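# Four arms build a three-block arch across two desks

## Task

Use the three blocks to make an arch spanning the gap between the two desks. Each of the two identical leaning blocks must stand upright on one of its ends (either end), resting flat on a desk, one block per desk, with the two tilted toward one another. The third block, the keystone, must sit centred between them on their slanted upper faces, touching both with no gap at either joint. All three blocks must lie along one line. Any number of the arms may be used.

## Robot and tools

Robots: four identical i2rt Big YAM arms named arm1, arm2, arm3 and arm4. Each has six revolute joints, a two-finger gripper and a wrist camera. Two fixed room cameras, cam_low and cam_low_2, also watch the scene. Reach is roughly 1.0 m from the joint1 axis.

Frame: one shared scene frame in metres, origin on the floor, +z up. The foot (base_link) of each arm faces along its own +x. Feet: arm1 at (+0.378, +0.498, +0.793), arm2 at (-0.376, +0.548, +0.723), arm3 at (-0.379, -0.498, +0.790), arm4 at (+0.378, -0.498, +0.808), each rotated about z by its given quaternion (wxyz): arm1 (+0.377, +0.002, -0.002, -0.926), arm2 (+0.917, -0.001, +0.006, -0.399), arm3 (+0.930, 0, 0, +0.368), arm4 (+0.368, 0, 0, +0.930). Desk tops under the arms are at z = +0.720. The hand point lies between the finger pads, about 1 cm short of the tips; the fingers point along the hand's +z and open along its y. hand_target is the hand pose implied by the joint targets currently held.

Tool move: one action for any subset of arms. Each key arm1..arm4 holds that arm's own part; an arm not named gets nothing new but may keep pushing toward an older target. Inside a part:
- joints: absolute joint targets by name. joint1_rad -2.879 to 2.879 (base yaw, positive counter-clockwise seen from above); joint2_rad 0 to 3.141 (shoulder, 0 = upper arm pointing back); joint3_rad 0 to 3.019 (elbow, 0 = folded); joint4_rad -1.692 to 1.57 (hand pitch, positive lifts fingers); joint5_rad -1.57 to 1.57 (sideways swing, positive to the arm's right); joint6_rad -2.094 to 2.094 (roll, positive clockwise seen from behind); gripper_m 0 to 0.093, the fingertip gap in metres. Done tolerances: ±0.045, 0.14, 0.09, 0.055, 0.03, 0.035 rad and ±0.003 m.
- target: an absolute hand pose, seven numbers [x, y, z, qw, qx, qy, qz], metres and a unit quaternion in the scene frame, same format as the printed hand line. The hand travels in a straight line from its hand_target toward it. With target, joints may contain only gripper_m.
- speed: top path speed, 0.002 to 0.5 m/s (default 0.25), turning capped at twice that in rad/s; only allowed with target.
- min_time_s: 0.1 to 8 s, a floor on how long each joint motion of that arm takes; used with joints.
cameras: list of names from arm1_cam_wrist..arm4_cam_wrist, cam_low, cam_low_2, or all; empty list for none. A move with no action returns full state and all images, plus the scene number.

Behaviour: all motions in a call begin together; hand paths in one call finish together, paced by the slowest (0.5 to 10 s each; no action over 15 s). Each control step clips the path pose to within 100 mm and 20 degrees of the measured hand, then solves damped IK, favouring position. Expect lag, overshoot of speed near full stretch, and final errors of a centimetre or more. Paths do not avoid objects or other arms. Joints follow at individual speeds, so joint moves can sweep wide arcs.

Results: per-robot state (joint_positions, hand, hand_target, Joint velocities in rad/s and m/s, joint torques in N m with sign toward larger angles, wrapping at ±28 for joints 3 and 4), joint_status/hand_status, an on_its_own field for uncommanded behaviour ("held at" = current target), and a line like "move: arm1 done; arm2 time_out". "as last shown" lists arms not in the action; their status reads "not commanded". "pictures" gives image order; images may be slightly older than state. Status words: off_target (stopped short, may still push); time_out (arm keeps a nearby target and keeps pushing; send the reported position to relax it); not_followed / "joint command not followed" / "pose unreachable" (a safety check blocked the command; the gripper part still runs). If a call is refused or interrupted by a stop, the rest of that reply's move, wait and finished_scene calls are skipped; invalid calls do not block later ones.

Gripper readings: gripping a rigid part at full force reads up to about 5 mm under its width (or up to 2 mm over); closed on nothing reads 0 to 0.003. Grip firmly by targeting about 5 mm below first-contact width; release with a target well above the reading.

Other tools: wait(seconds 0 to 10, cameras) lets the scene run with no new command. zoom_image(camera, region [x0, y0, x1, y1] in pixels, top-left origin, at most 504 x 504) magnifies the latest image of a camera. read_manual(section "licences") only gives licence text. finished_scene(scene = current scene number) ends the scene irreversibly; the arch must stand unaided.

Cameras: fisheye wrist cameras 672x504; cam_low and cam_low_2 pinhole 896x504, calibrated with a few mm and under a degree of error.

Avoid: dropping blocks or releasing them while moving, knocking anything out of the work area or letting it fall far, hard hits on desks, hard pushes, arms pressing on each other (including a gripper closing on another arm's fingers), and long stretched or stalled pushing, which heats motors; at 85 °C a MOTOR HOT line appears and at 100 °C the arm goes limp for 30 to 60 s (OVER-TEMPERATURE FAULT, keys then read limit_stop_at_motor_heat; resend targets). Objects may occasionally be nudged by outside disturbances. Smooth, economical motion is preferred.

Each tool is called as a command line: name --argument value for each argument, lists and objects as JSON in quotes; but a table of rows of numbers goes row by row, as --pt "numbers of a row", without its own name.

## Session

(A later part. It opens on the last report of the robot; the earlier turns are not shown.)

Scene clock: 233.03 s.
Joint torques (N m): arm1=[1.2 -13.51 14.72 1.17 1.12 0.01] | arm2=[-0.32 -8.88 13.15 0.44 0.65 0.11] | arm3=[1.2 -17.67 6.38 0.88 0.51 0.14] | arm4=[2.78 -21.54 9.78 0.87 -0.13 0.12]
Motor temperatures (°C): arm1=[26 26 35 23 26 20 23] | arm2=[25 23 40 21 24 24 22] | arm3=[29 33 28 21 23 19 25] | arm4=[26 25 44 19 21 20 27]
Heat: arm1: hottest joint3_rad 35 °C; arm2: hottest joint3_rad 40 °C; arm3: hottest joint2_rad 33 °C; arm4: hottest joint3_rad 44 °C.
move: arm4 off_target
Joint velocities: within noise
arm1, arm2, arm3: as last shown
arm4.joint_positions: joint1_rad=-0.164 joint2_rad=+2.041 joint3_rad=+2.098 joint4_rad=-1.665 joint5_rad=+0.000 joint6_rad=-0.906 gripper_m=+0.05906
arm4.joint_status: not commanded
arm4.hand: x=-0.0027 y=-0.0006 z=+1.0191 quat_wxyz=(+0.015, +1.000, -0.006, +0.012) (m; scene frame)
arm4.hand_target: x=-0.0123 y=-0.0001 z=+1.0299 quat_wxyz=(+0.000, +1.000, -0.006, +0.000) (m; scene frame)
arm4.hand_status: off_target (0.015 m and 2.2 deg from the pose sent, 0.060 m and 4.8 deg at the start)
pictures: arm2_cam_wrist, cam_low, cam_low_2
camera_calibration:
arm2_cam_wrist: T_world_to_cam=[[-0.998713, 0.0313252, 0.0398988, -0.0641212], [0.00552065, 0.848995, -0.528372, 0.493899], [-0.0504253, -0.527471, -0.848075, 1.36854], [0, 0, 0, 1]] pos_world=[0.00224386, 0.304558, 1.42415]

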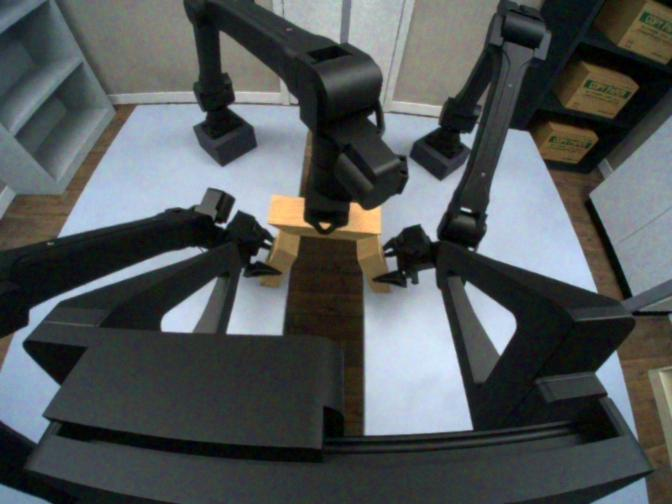

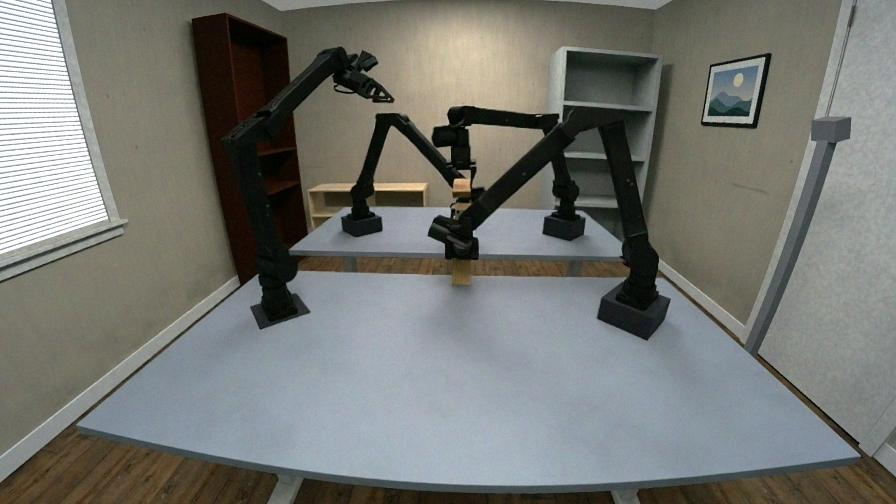

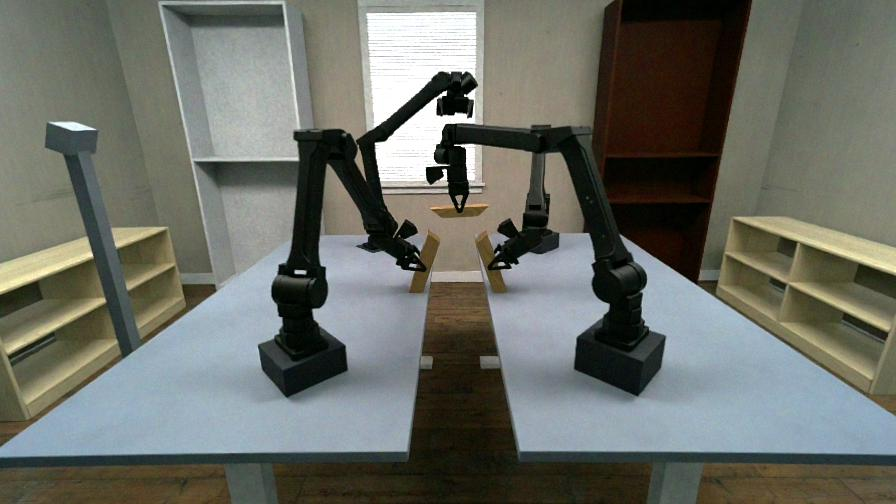

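move --arm4 '{"target": [-0.0172, -0.006, 0.970, -0.012, 1.0, -0.005, -0.0215], "speed": 0.06}' --cameras '["cam_low", "cam_low_2", "arm2_cam_wrist"]'

zoom_image --camera "cam_low_2" --region '[425, 205, 495, 255]'

zoom_image --camera "cam_low" --region '[440, 170, 490, 220]'

zoom_image --camera "arm2_cam_wrist" --region '[260, 200, 400, 300]'

Scene clock: 242.17 s.
Joint torques (N m): arm1=[1.26 -13.51 14.69 1.18 1.12 0.02] | arm2=[-0.32 -9.17 13.12 0.5 0.66 0.09] | arm3=[0.79 -18.14 6.35 1.11 0.51 0.14] | arm4=[2.67 -24.23 9.32 0.9 -0.2 0.13]
Motor temperatures (°C): arm1=[26 26 35 23 26 20 23] | arm2=[25 23 40 21 24 24 22] | arm3=[29 33 28 21 23 19 25] | arm4=[26 24 43 19 21 20 27]
Heat: arm1: hottest joint3_rad 35 °C; arm2: hottest joint3_rad 40 °C; arm3: hottest joint2_rad 33 °C; arm4: hottest joint3_rad 43 °C.
move: arm4 off_target
Joint velocities: within noise
arm1, arm2, arm3: as last shown
arm4.joint_positions: joint1_rad=-0.158 joint2_rad=+2.039 joint3_rad=+1.878 joint4_rad=-1.438 joint5_rad=-0.018 joint6_rad=-0.899 gripper_m=+0.05906
arm4.joint_status: not commanded
arm4.hand: x=-0.0068 y=-0.0070 z=+0.9365 quat_wxyz=(+0.017, +1.000, -0.006, +0.002) (m; scene frame)
arm4.hand_target: x=-0.0166 y=-0.0069 z=+0.9698 quat_wxyz=(-0.011, +1.000, -0.006, -0.022) (m; scene frame)
arm4.hand_status: off_target (0.035 m and 4.2 deg from the pose sent, 0.051 m and 4.9 deg at the start)
pictures: arm2_cam_wrist, cam_low, cam_low_2
camera_calibration:
arm2_cam_wrist: T_world_to_cam=[[-0.998713, 0.0313252, 0.0398988, -0.0641212], [0.00552065, 0.848995, -0.528372, 0.493899], [-0.0504253, -0.527471, -0.848075, 1.36854], [0, 0, 0, 1]] pos_world=[0.00224386, 0.304558, 1.42415]

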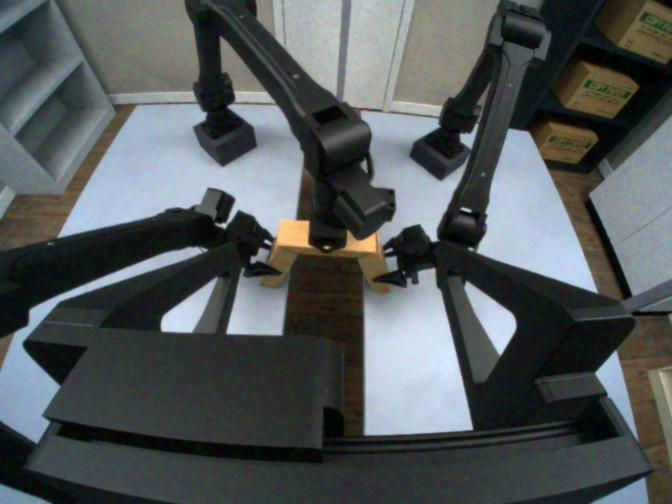

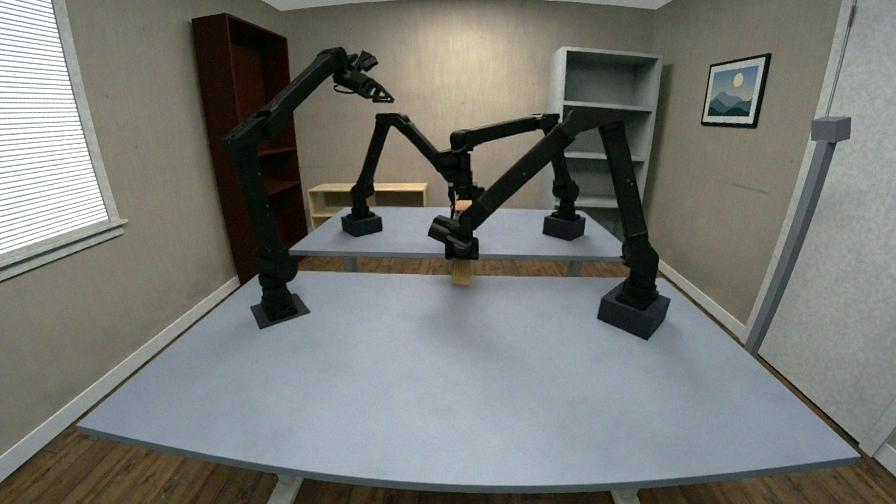

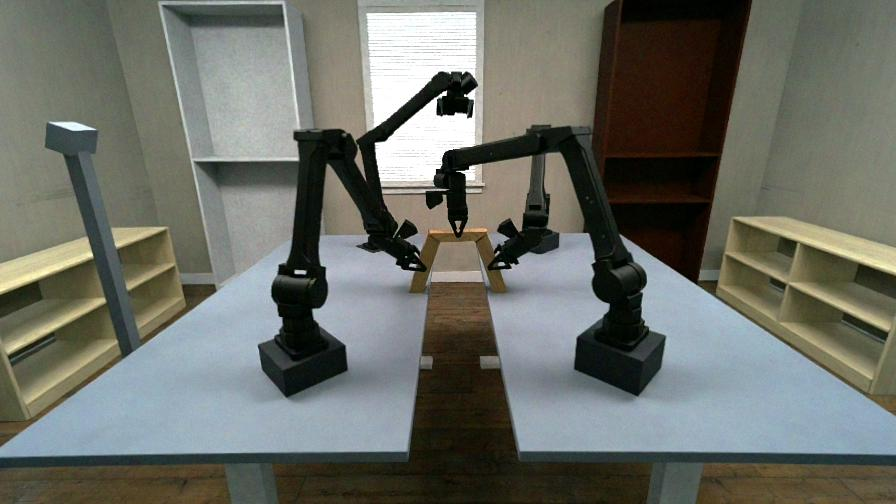

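Scaled by 7.200 from the camera's 896x504 image, which has a finer 1280x720 frame.

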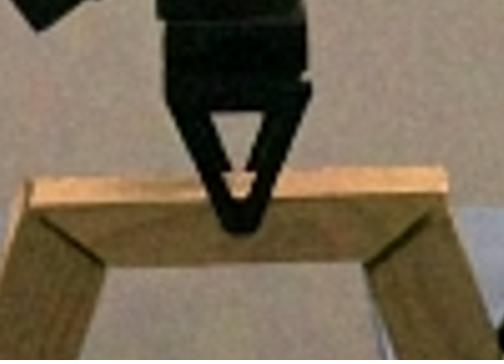

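Scaled by 10.080 from the camera's 896x504 image, which has a finer 1280x720 frame.

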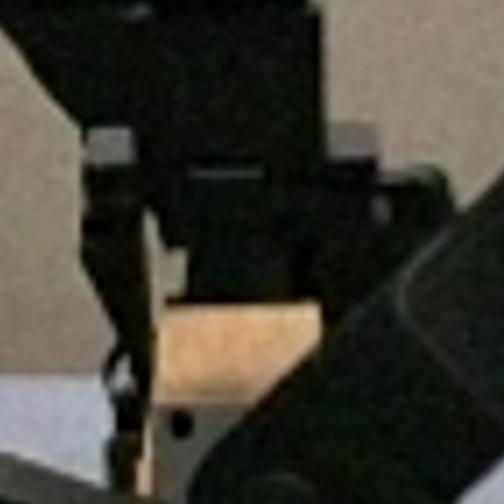

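Scaled by 3.600 from the camera's 672x504 image, which has a finer 960x720 frame.

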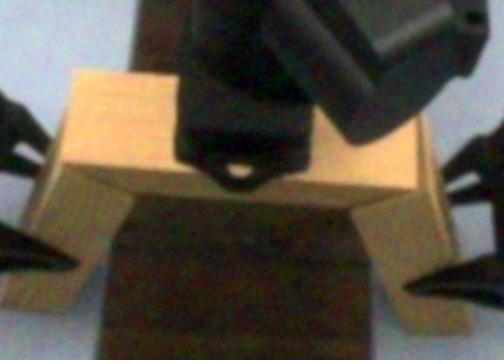

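zoom_image --camera "cam_low_2" --region '[425, 225, 460, 250]'

zoom_image --camera "cam_low_2" --region '[460, 225, 495, 250]'

zoom_image --camera "arm2_cam_wrist" --region '[260, 210, 320, 270]'

zoom_image --camera "arm2_cam_wrist" --region '[340, 210, 400, 270]'

Scaled by 14.400 from the camera's 896x504 image, which has a finer 1280x720 frame.

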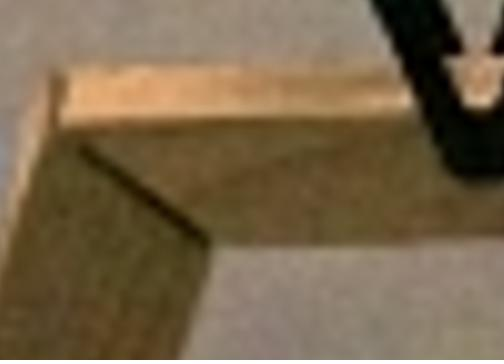

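Scaled by 14.400 from the camera's 896x504 image, which has a finer 1280x720 frame.

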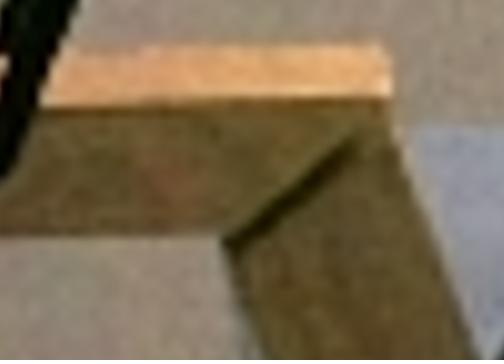

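Scaled by 8.400 from the camera's 672x504 image, which has a finer 960x720 frame.

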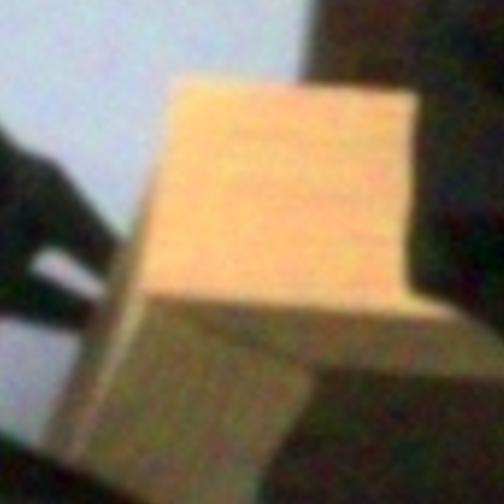

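Scaled by 8.400 from the camera's 672x504 image, which has a finer 960x720 frame.

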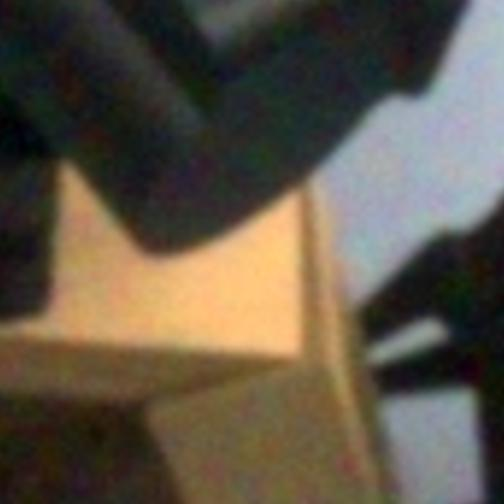

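move --arm4 '{"target": [-0.0172, -0.006, 0.960, -0.024, 1.0, -0.005, -0.030], "speed": 0.04}' --cameras '["cam_low", "cam_low_2", "arm2_cam_wrist"]'

zoom_image --camera "cam_low_2" --region '[425, 225, 460, 250]'

zoom_image --camera "cam_low_2" --region '[460, 225, 495, 250]'

zoom_image --camera "cam_low_2" --region '[400, 220, 520, 300]'

zoom_image --camera "cam_low" --region '[440, 170, 490, 220]'

zoom_image --camera "arm2_cam_wrist" --region '[260, 200, 400, 300]'

Scene clock: 249.13 s.
Joint torques (N m): arm1=[1.26 -13.33 14.69 1.13 1.09 0.01] | arm2=[-0.38 -8.7 13.01 0.46 0.65 0.11] | arm3=[1.08 -18.32 6.35 0.87 0.52 0.14] | arm4=[2.73 -23.71 9.16 1.07 -0.08 0.11]
Motor temperatures (°C): arm1=[26 26 36 23 26 20 23] | arm2=[25 23 41 21 24 24 22] | arm3=[28 33 28 21 22 19 25] | arm4=[26 27 43 19 21 20 27]
Heat: arm1: hottest joint3_rad 36 °C; arm2: hottest joint3_rad 41 °C; arm3: hottest joint2_rad 33 °C; arm4: hottest joint3_rad 43 °C.
move: arm4 off_target
Joint velocities: within noise
arm1, arm2: as last shown
arm1.joint_positions: joint1_rad=+0.585 joint2_rad=+1.937 joint3_rad=+1.203 joint4_rad=-0.485 joint5_rad=+0.998 joint6_rad=+1.214 gripper_m=+0.05936
arm1.hand_target: x=+0.1157 y=-0.0536 z=+0.8671 quat_wxyz=(-0.057, -0.860, +0.042, +0.506) (m; scene frame)
arm3.joint_positions: joint1_rad=+0.586 joint2_rad=+1.933 joint3_rad=+1.160 joint4_rad=-0.406 joint5_rad=+0.940 joint6_rad=+1.155 gripper_m=+0.06120
arm3.joint_status: not commanded
arm3.hand: x=-0.1125 y=+0.0148 z=+0.8208 quat_wxyz=(-0.476, -0.008, -0.879, -0.023) (m; scene frame)
arm3.hand_target: x=-0.1120 y=+0.0212 z=+0.8407 quat_wxyz=(-0.481, -0.018, -0.876, -0.047) (m; scene frame)
arm3.hand_status: not commanded
arm4.joint_positions: joint1_rad=-0.157 joint2_rad=+2.017 joint3_rad=+1.826 joint4_rad=-1.374 joint5_rad=-0.018 joint6_rad=-0.902 gripper_m=+0.05906
arm4.joint_status: not commanded
arm4.hand: x=-0.0071 y=-0.0075 z=+0.9305 quat_wxyz=(+0.003, +1.000, -0.004, -0.009) (m; scene frame)
arm4.hand_target: x=-0.0166 y=-0.0067 z=+0.9598 quat_wxyz=(-0.024, +0.999, -0.003, -0.030) (m; scene frame)
arm4.hand_status: off_target (0.031 m and 3.9 deg from the pose sent, 0.026 m and 5.9 deg at the start)
pictures: arm2_cam_wrist, cam_low, cam_low_2
camera_calibration:
arm2_cam_wrist: T_world_to_cam=[[-0.998713, 0.0313252, 0.0398988, -0.0641212], [0.00552065, 0.848995, -0.528372, 0.493899], [-0.0504253, -0.527471, -0.848075, 1.36854], [0, 0, 0, 1]] pos_world=[0.00224386, 0.304558, 1.42415]

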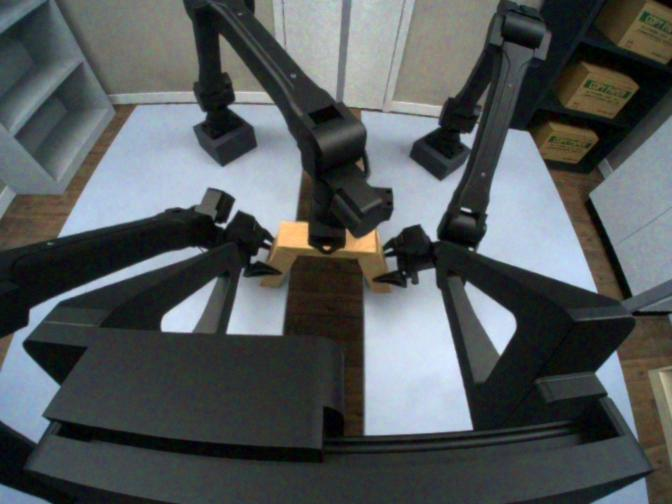

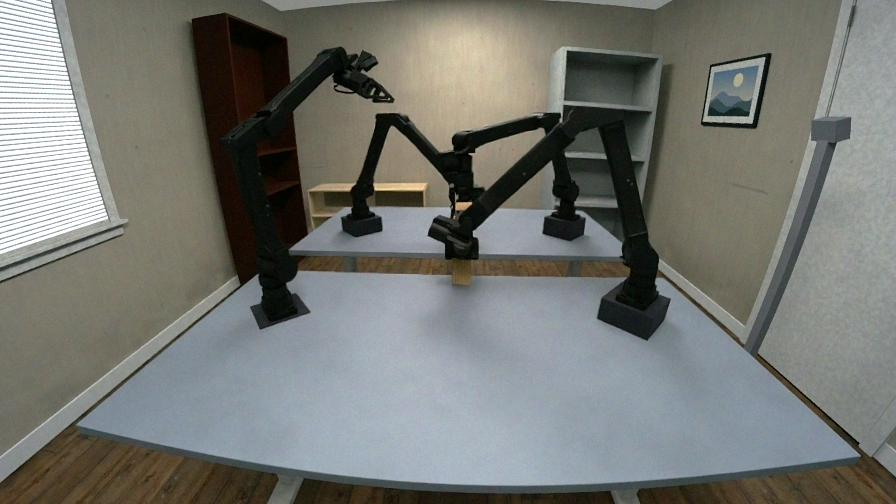

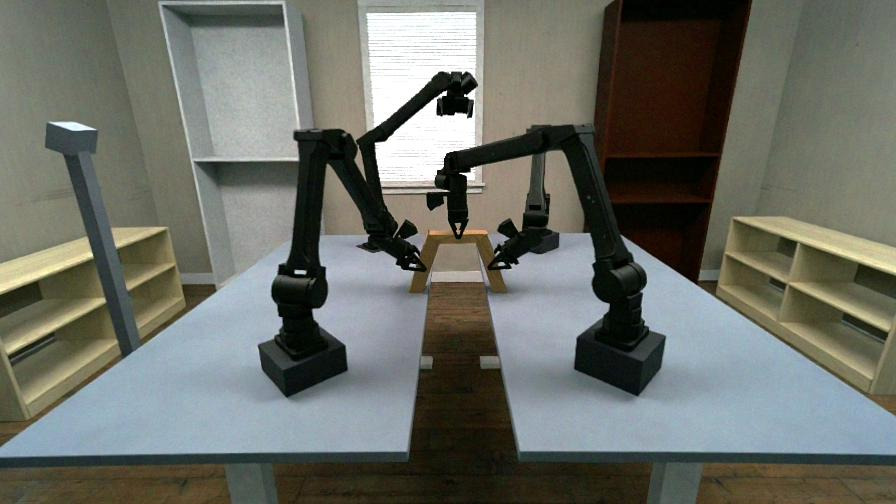

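Scaled by 14.400 from the camera's 896x504 image, which has a finer 1280x720 frame.

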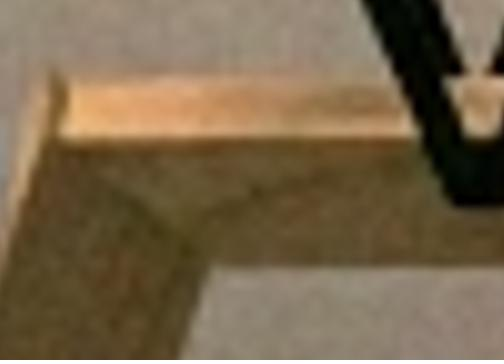

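Scaled by 14.400 from the camera's 896x504 image, which has a finer 1280x720 frame.

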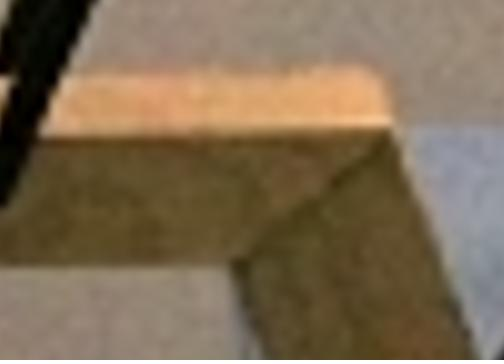

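Scaled by 4.200 from the camera's 896x504 image, which has a finer 1280x720 frame.

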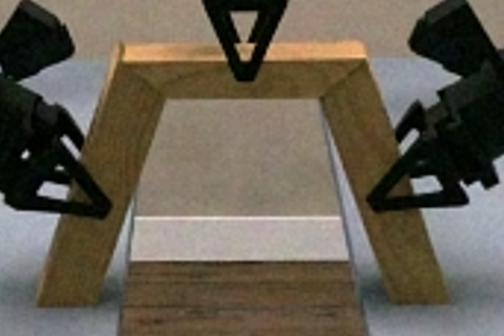

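Scaled by 10.080 from the camera's 896x504 image, which has a finer 1280x720 frame.

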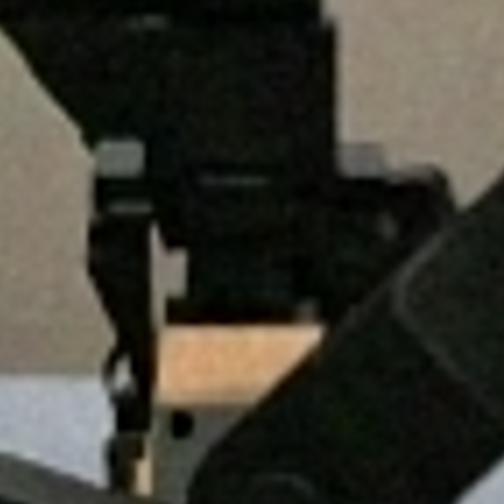

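Scaled by 3.600 from the camera's 672x504 image, which has a finer 960x720 frame.

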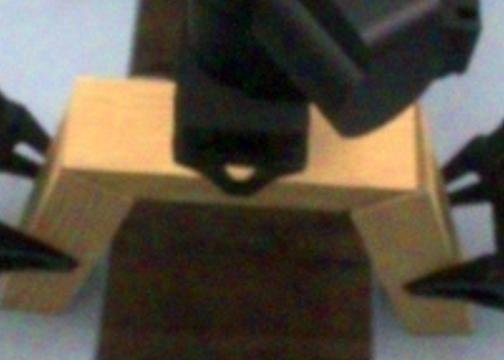

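move --arm4 '{"target": [-0.0172, -0.006, 0.952, -0.024, 1.0, -0.005, -0.030], "speed": 0.04}' --cameras '["cam_low", "cam_low_2", "arm2_cam_wrist"]'

zoom_image --camera "cam_low_2" --region '[425, 225, 460, 250]'

zoom_image --camera "cam_low_2" --region '[460, 225, 495, 250]'

zoom_image --camera "cam_low_2" --region '[400, 220, 520, 300]'

zoom_image --camera "cam_low" --region '[440, 170, 490, 220]'

Scene clock: 251.53 s.
Joint torques (N m): arm1=[1.32 -13.57 14.74 1.17 1.08 0] | arm2=[-0.5 -8.82 13.03 0.46 0.66 0.11] | arm3=[1.26 -18.2 6.28 1.03 0.5 0.12] | arm4=[2.67 -22.83 8.94 1.26 -0.08 0.14]
Motor temperatures (°C): arm1=[26 26 36 23 26 20 23] | arm2=[25 23 41 21 24 24 22] | arm3=[28 33 28 21 22 19 25] | arm4=[26 27 42 19 21 20 27]
Heat: arm1: hottest joint3_rad 36 °C; arm2: hottest joint3_rad 41 °C; arm3: hottest joint2_rad 33 °C; arm4: hottest joint3_rad 42 °C.
move: arm4 off_target
Joint velocities: within noise
arm1.joint_positions: joint1_rad=+0.585 joint2_rad=+1.937 joint3_rad=+1.203 joint4_rad=-0.485 joint5_rad=+0.998 joint6_rad=+1.215 gripper_m=+0.05936
arm1.joint_status: not commanded
arm1.hand: x=+0.1163 y=-0.0212 z=+0.8389 quat_wxyz=(-0.016, -0.870, +0.022, +0.493) (m; scene frame)
arm1.hand_target: x=+0.1157 y=-0.0536 z=+0.8671 quat_wxyz=(-0.057, -0.860, +0.043, +0.506) (m; scene frame)
arm1.hand_status: not commanded
arm2, arm3: as last shown
arm4.joint_positions: joint1_rad=-0.157 joint2_rad=+2.011 joint3_rad=+1.815 joint4_rad=-1.358 joint5_rad=-0.018 joint6_rad=-0.904 gripper_m=+0.05906
arm4.joint_status: not commanded
arm4.hand: x=-0.0073 y=-0.0073 z=+0.9300 quat_wxyz=(-0.001, +1.000, -0.003, -0.012) (m; scene frame)
arm4.hand_target: x=-0.0170 y=-0.0062 z=+0.9520 quat_wxyz=(-0.024, +0.999, -0.004, -0.030) (m; scene frame)
arm4.hand_status: off_target (0.024 m and 3.3 deg from the pose sent, 0.024 m and 3.9 deg at the start)
pictures: arm2_cam_wrist, cam_low, cam_low_2
camera_calibration:
arm2_cam_wrist: T_world_to_cam=[[-0.998713, 0.0313252, 0.0398988, -0.0641212], [0.00552065, 0.848995, -0.528372, 0.493899], [-0.0504253, -0.527471, -0.848075, 1.36854], [0, 0, 0, 1]] pos_world=[0.00224386, 0.304558, 1.42415]

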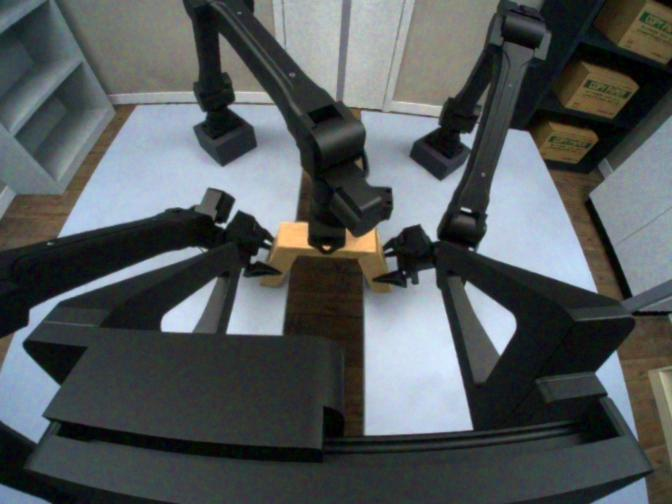

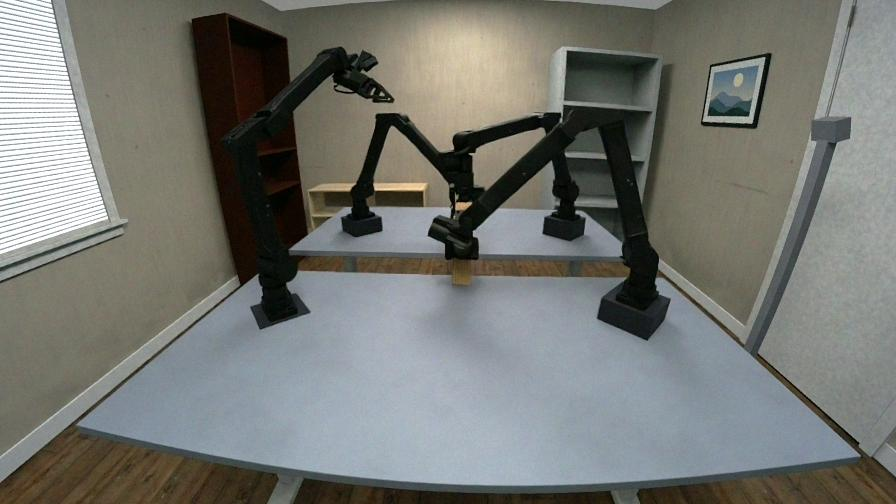

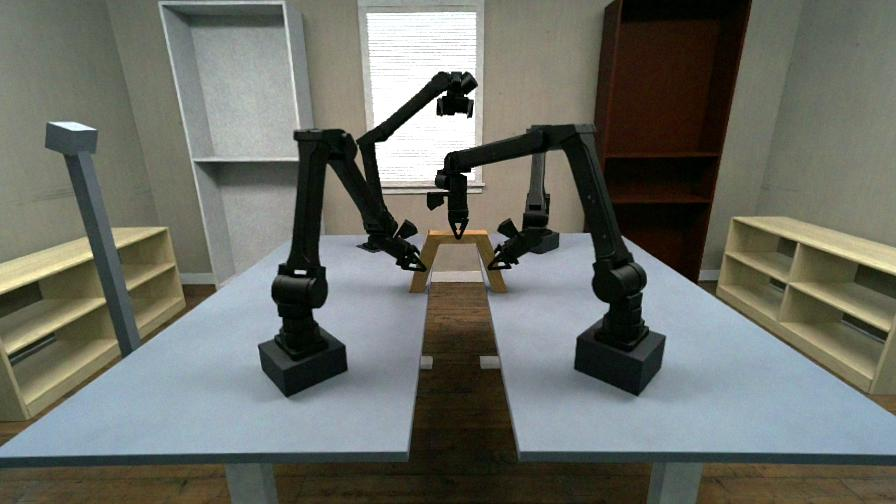

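Scaled by 14.400 from the camera's 896x504 image, which has a finer 1280x720 frame.

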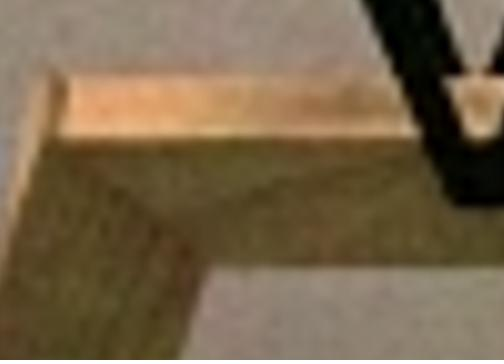

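Scaled by 14.400 from the camera's 896x504 image, which has a finer 1280x720 frame.

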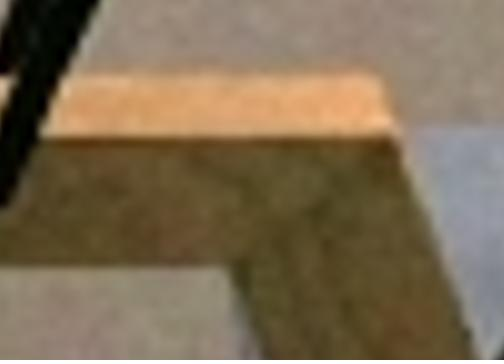

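Scaled by 4.200 from the camera's 896x504 image, which has a finer 1280x720 frame.

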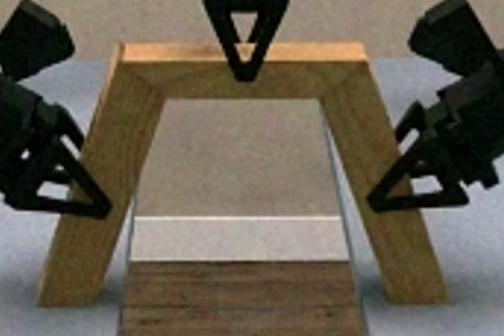

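Scaled by 10.080 from the camera's 896x504 image, which has a finer 1280x720 frame.

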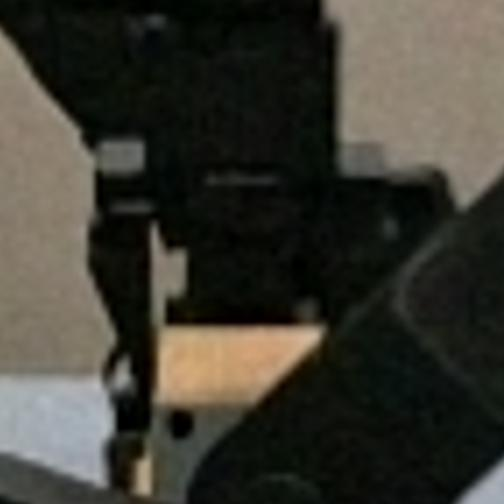

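move --arm4 '{"joints": {"gripper_m": 0.07}}' --cameras '[]'

move --arm4 '{"joints": {"gripper_m": 0.092}}' --cameras '["cam_low", "cam_low_2", "arm2_cam_wrist", "arm4_cam_wrist"]'

zoom_image --camera "cam_low_2" --region '[400, 220, 520, 300]'

zoom_image --camera "arm2_cam_wrist" --region '[240, 190, 420, 310]'

Scene clock: 253.60 s.
Joint torques (N m): arm1=[1.14 -13.51 14.71 1.17 1.09 0.01] | arm2=[-0.44 -8.7 13.09 0.5 0.67 0.09] | arm3=[1.26 -18.02 6.3 0.99 0.55 0.14] | arm4=[2.73 -22.83 8.99 1.07 -0.07 0.13]
Motor temperatures (°C): arm1=[26 26 36 23 26 20 23] | arm2=[25 23 41 21 24 24 22] | arm3=[28 33 28 21 22 19 25] | arm4=[26 27 42 19 21 20 27]
Heat: arm1: hottest joint3_rad 36 °C; arm2: hottest joint3_rad 41 °C; arm3: hottest joint2_rad 33 °C; arm4: hottest joint3_rad 42 °C.
move: arm4 done
Joint velocities: within noise
arm1, arm2, arm3: as last shown
arm3.hand_target: x=-0.1120 y=+0.0212 z=+0.8407 quat_wxyz=(-0.481, -0.018, -0.875, -0.047) (m; scene frame)
arm4.joint_positions: joint1_rad=-0.157 joint2_rad=+2.009 joint3_rad=+1.815 joint4_rad=-1.354 joint5_rad=-0.018 joint6_rad=-0.902 gripper_m=+0.06982
arm4.joint_status: all done
arm4.hand: x=-0.0080 y=-0.0063 z=+0.9309 quat_wxyz=(-0.004, +1.000, -0.004, -0.014) (m; scene frame)
arm4.hand_target: x=-0.0169 y=-0.0063 z=+0.9519 quat_wxyz=(-0.024, +0.999, -0.004, -0.030) (m; scene frame)
arm4.hand_status: not commanded
pictures: none
No camera images: "cameras" was empty.

Scene clock: 254.17 s.
Joint torques (N m): arm1=[1.26 -13.51 14.67 1.16 1.08 0] | arm2=[-0.62 -8.7 13.08 0.47 0.67 0.11] | arm3=[0.73 -17.67 6.31 1.02 0.51 0.12] | arm4=[2.73 -22.77 8.98 1.09 -0.07 0.12]
Motor temperatures (°C): arm1=[26 26 36 23 26 20 23] | arm2=[25 23 41 21 24 24 22] | arm3=[28 33 27 21 22 19 25] | arm4=[26 27 42 19 21 20 27]
Heat: arm1: hottest joint3_rad 36 °C; arm2: hottest joint3_rad 41 °C; arm3: hottest joint2_rad 33 °C; arm4: hottest joint3_rad 42 °C.
move: arm4 done
Joint velocities: within noise
arm1, arm2, arm3: as last shown
arm4.joint_positions: joint1_rad=-0.157 joint2_rad=+2.009 joint3_rad=+1.815 joint4_rad=-1.354 joint5_rad=-0.018 joint6_rad=-0.902 gripper_m=+0.09178
arm4.joint_status: all done
arm4.hand: x=-0.0080 y=-0.0063 z=+0.9309 quat_wxyz=(-0.004, +1.000, -0.004, -0.014) (m; scene frame)
arm4.hand_target: x=-0.0169 y=-0.0063 z=+0.9519 quat_wxyz=(-0.024, +0.999, -0.004, -0.030) (m; scene frame)
arm4.hand_status: not commanded
pictures: arm2_cam_wrist, arm4_cam_wrist, cam_low, cam_low_2
camera_calibration:
arm2_cam_wrist: T_world_to_cam=[[-0.998713, 0.0313252, 0.0398988, -0.0641212], [0.00552065, 0.848995, -0.528372, 0.493899], [-0.0504253, -0.527471, -0.848075, 1.36854], [0, 0, 0, 1]] pos_world=[0.00224386, 0.304558, 1.42415]
arm4_cam_wrist: T_world_to_cam=[[0.0015905, 0.999881, 0.0153712, -0.00823179], [0.822606, -0.0100484, 0.568523, -0.520184], [0.568609, 0.0117402, -0.822524, 0.897363], [0, 0, 0, 1]] pos_world=[-0.0823293, -0.00753145, 1.03397]

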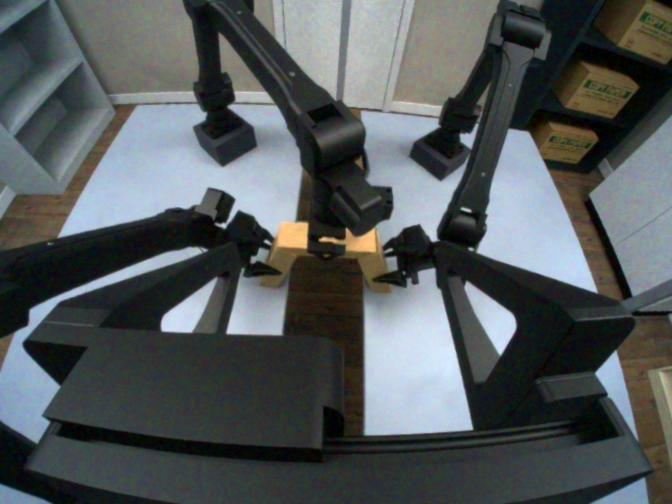

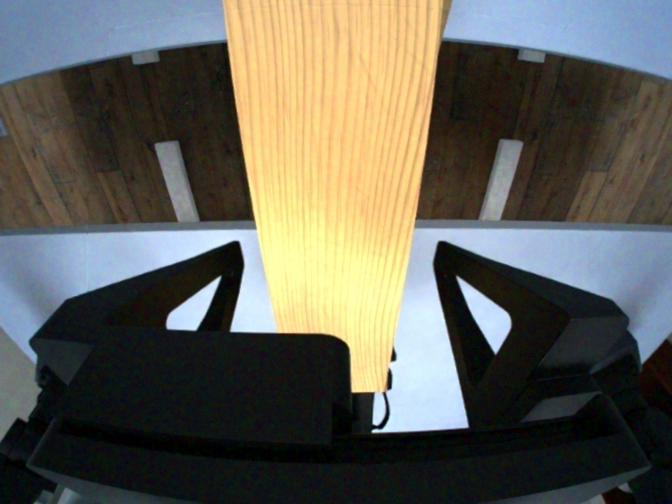

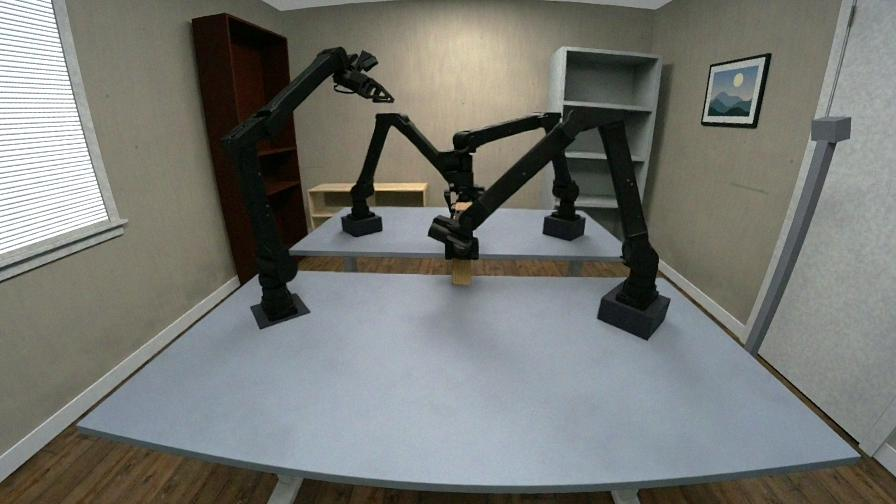

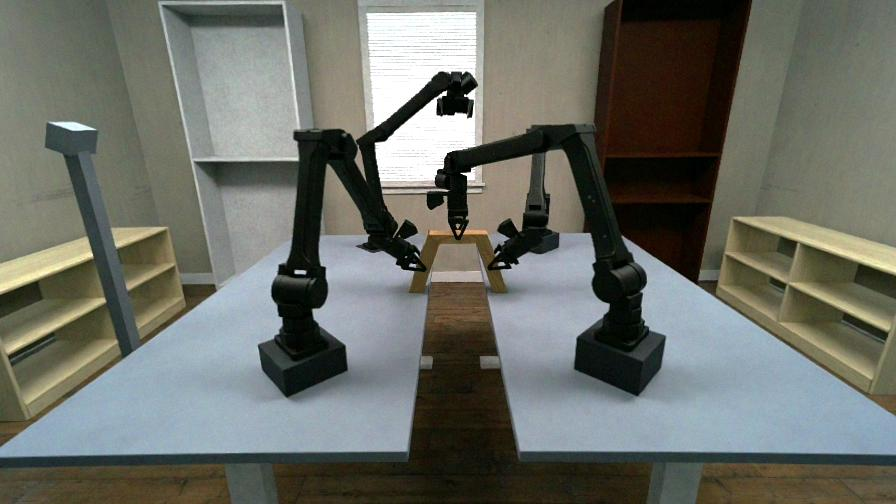

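Scaled by 4.200 from the camera's 896x504 image, which has a finer 1280x720 frame.

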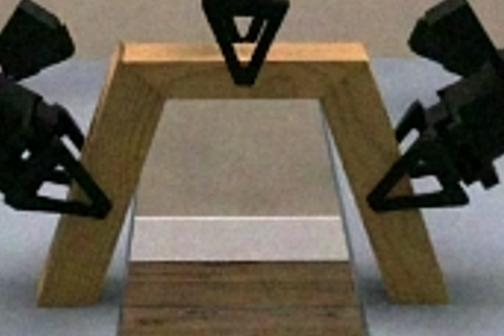

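Scaled by 2.800 from the camera's 672x504 image, which has a finer 960x720 frame.

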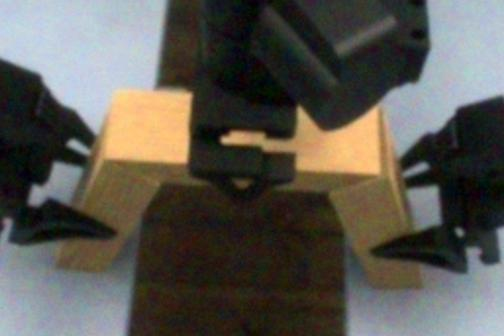

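move --arm4 '{"target": [-0.0169, -0.0063, 1.060, -0.024, 1.0, -0.005, -0.030], "speed": 0.08}' --cameras '["cam_low", "cam_low_2", "arm4_cam_wrist"]'

zoom_image --camera "cam_low_2" --region '[400, 220, 520, 300]'

Scene clock: 257.47 s.
Joint torques (N m): arm1=[1.26 -13.57 14.71 1.16 1.08 0.01] | arm2=[-0.5 -9.05 13.01 0.47 0.67 0.11] | arm3=[0.85 -18.32 6.37 0.95 0.53 0.16] | arm4=[2.61 -21.3 12.74 -0.16 -0.07 0.12]
Motor temperatures (°C): arm1=[26 26 36 23 26 20 23] | arm2=[25 23 41 21 24 24 22] | arm3=[28 33 27 21 22 19 25] | arm4=[26 27 43 19 21 20 27]
Heat: arm1: hottest joint3_rad 36 °C; arm2: hottest joint3_rad 41 °C; arm3: hottest joint2_rad 33 °C; arm4: hottest joint3_rad 43 °C.
move: arm4 off_target
Joint velocities: within noise
arm1, arm3: as last shown
arm2.joint_positions: joint1_rad=+0.459 joint2_rad=+1.437 joint3_rad=+2.047 joint4_rad=-1.555 joint5_rad=+1.008 joint6_rad=+0.823 gripper_m=+0.09396
arm2.joint_status: not commanded
arm2.hand: x=-0.0013 y=+0.2496 z=+1.3170 quat_wxyz=(-0.364, -0.587, -0.611, +0.388) (m; scene frame)
arm2.hand_target: x=-0.0002 y=+0.2528 z=+1.3338 quat_wxyz=(-0.382, -0.593, -0.599, +0.380) (m; scene frame)
arm2.hand_status: not commanded
arm4.joint_positions: joint1_rad=-0.157 joint2_rad=+1.980 joint3_rad=+2.032 joint4_rad=-1.602 joint5_rad=-0.018 joint6_rad=-0.901 gripper_m=+0.09187
arm4.joint_status: not commanded
arm4.hand: x=-0.0060 y=-0.0088 z=+1.0308 quat_wxyz=(-0.003, +1.000, -0.004, -0.013) (m; scene frame)
arm4.hand_target: x=-0.0159 y=-0.0075 z=+1.0598 quat_wxyz=(-0.024, +0.999, -0.005, -0.030) (m; scene frame)
arm4.hand_status: off_target (0.031 m and 3.1 deg from the pose sent, 0.129 m and 3.0 deg at the start)
pictures: arm4_cam_wrist, cam_low, cam_low_2
camera_calibration:
arm4_cam_wrist: T_world_to_cam=[[0.0031343, 0.999905, 0.0134168, -0.00523058], [0.82169, -0.0102218, 0.569843, -0.579938], [0.569926, 0.00923836, -0.821644, 0.977458], [0, 0, 0, 1]] pos_world=[-0.0805325, -0.00972806, 1.13367]

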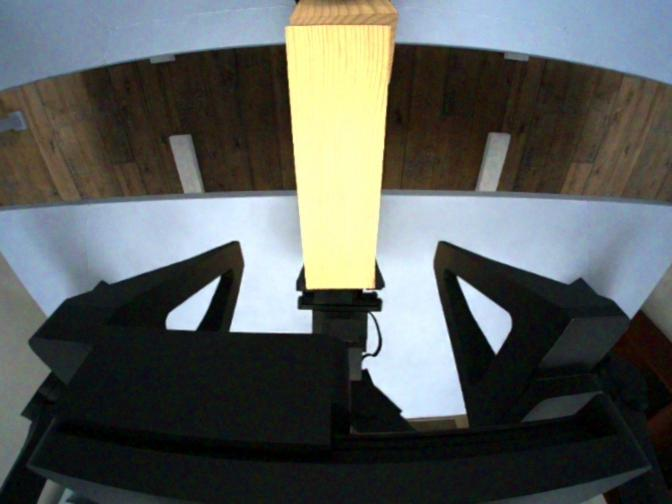

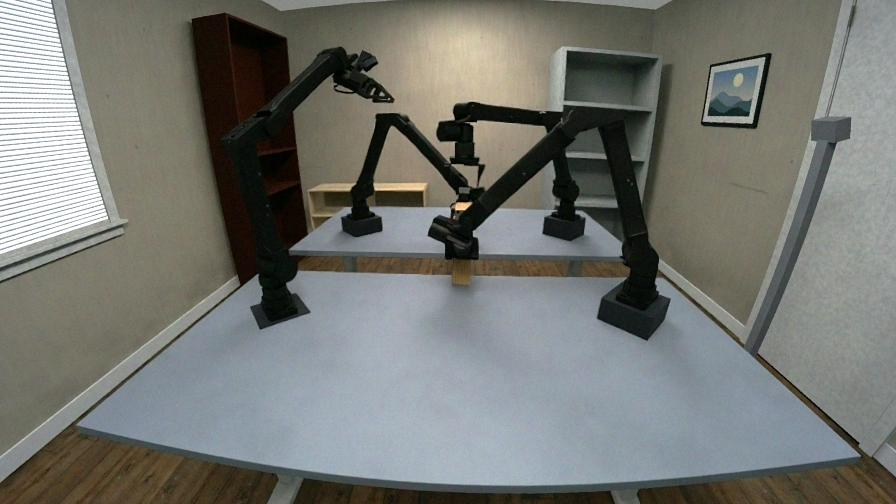

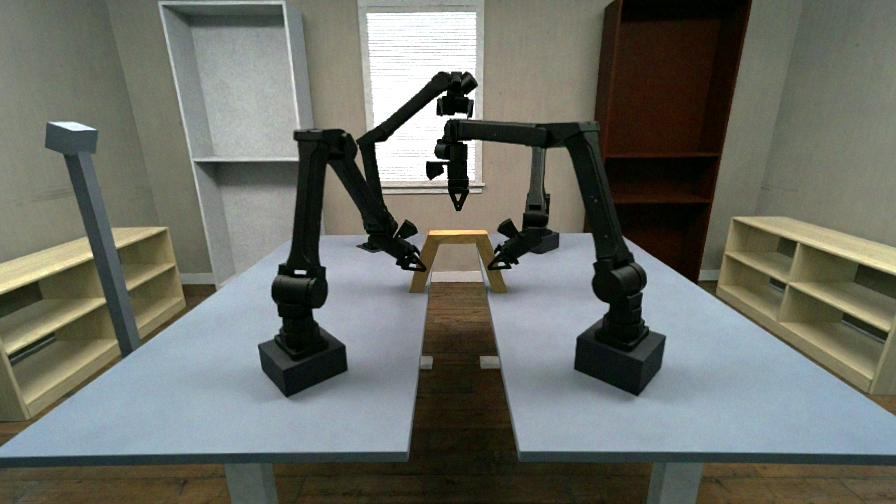

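Scaled by 4.200 from the camera's 896x504 image, which has a finer 1280x720 frame.

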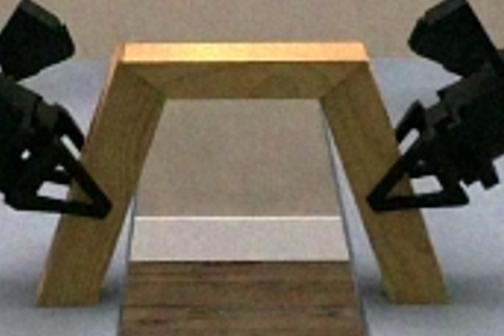

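move --arm3 '{"joints": {"gripper_m": 0.066}}' --arm4 '{"joints": {"joint2_rad": 1.5, "joint4_rad": -1.45}, "min_time_s": 3}' --cameras '["cam_low_2"]'

zoom_image --camera "cam_low_2" --region '[400, 220, 520, 300]'

Scene clock: 262.23 s.
Joint torques (N m): arm1=[1.26 -13.45 14.68 1.17 1.07 0] | arm2=[-0.26 -8.88 13.08 0.43 0.64 0.12] | arm3=[1.26 -17.14 6.38 0.92 0.52 0.15] | arm4=[2.61 -14.21 11.99 2.55 -0.05 0.17]
Motor temperatures (°C): arm1=[26 26 36 23 26 20 23] | arm2=[25 23 41 21 24 24 22] | arm3=[28 33 27 21 22 19 25] | arm4=[26 27 43 19 21 20 27]
Heat: arm1: hottest joint3_rad 36 °C; arm2: hottest joint3_rad 41 °C; arm3: hottest joint2_rad 33 °C; arm4: hottest joint3_rad 43 °C.
move: arm3 done; arm4 done
Joint velocities: within noise
arm1.joint_positions: joint1_rad=+0.585 joint2_rad=+1.937 joint3_rad=+1.203 joint4_rad=-0.485 joint5_rad=+0.998 joint6_rad=+1.214 gripper_m=+0.05936
arm1.joint_status: not commanded
arm1.hand: x=+0.1165 y=-0.0213 z=+0.8389 quat_wxyz=(-0.016, -0.870, +0.021, +0.493) (m; scene frame)
arm1.hand_target: x=+0.1159 y=-0.0537 z=+0.8671 quat_wxyz=(-0.057, -0.860, +0.042, +0.505) (m; scene frame)
arm1.hand_status: not commanded
arm2: as last shown
arm3.joint_positions: joint1_rad=+0.586 joint2_rad=+1.923 joint3_rad=+1.160 joint4_rad=-0.403 joint5_rad=+0.940 joint6_rad=+1.161 gripper_m=+0.06595
arm3.joint_status: all done
arm3.hand: x=-0.1121 y=+0.0162 z=+0.8263 quat_wxyz=(-0.477, -0.013, -0.878, -0.030) (m; scene frame)
arm3.hand_target: x=-0.1120 y=+0.0212 z=+0.8407 quat_wxyz=(-0.480, -0.021, -0.875, -0.048) (m; scene frame)
arm3.hand_status: not commanded
arm4.joint_positions: joint1_rad=-0.157 joint2_rad=+1.512 joint3_rad=+2.040 joint4_rad=-1.472 joint5_rad=-0.018 joint6_rad=-0.901 gripper_m=+0.09187
arm4.joint_status: all done
arm4.hand: x=+0.0421 y=-0.0708 z=+1.3118 quat_wxyz=(-0.237, +0.951, -0.002, -0.197) (m; scene frame)
arm4.hand_target: x=+0.0378 y=-0.0750 z=+1.3440 quat_wxyz=(-0.265, +0.938, -0.002, -0.223) (m; scene frame)
arm4.hand_status: not commanded
pictures: cam_low_2

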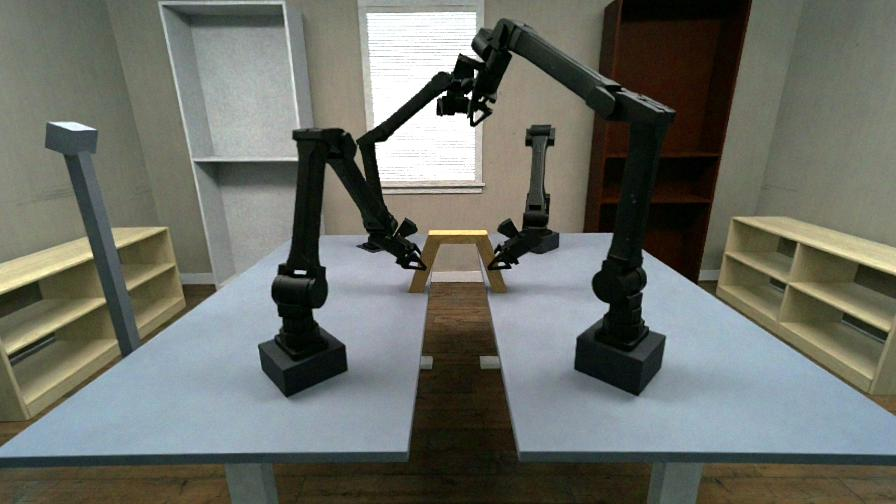

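Scaled by 4.200 from the camera's 896x504 image, which has a finer 1280x720 frame.

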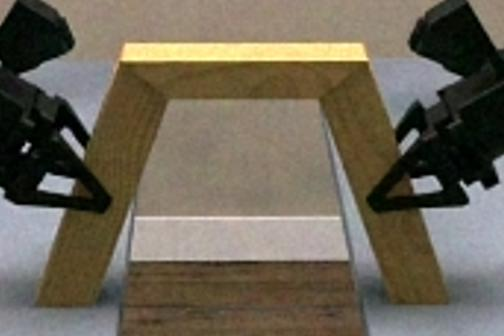

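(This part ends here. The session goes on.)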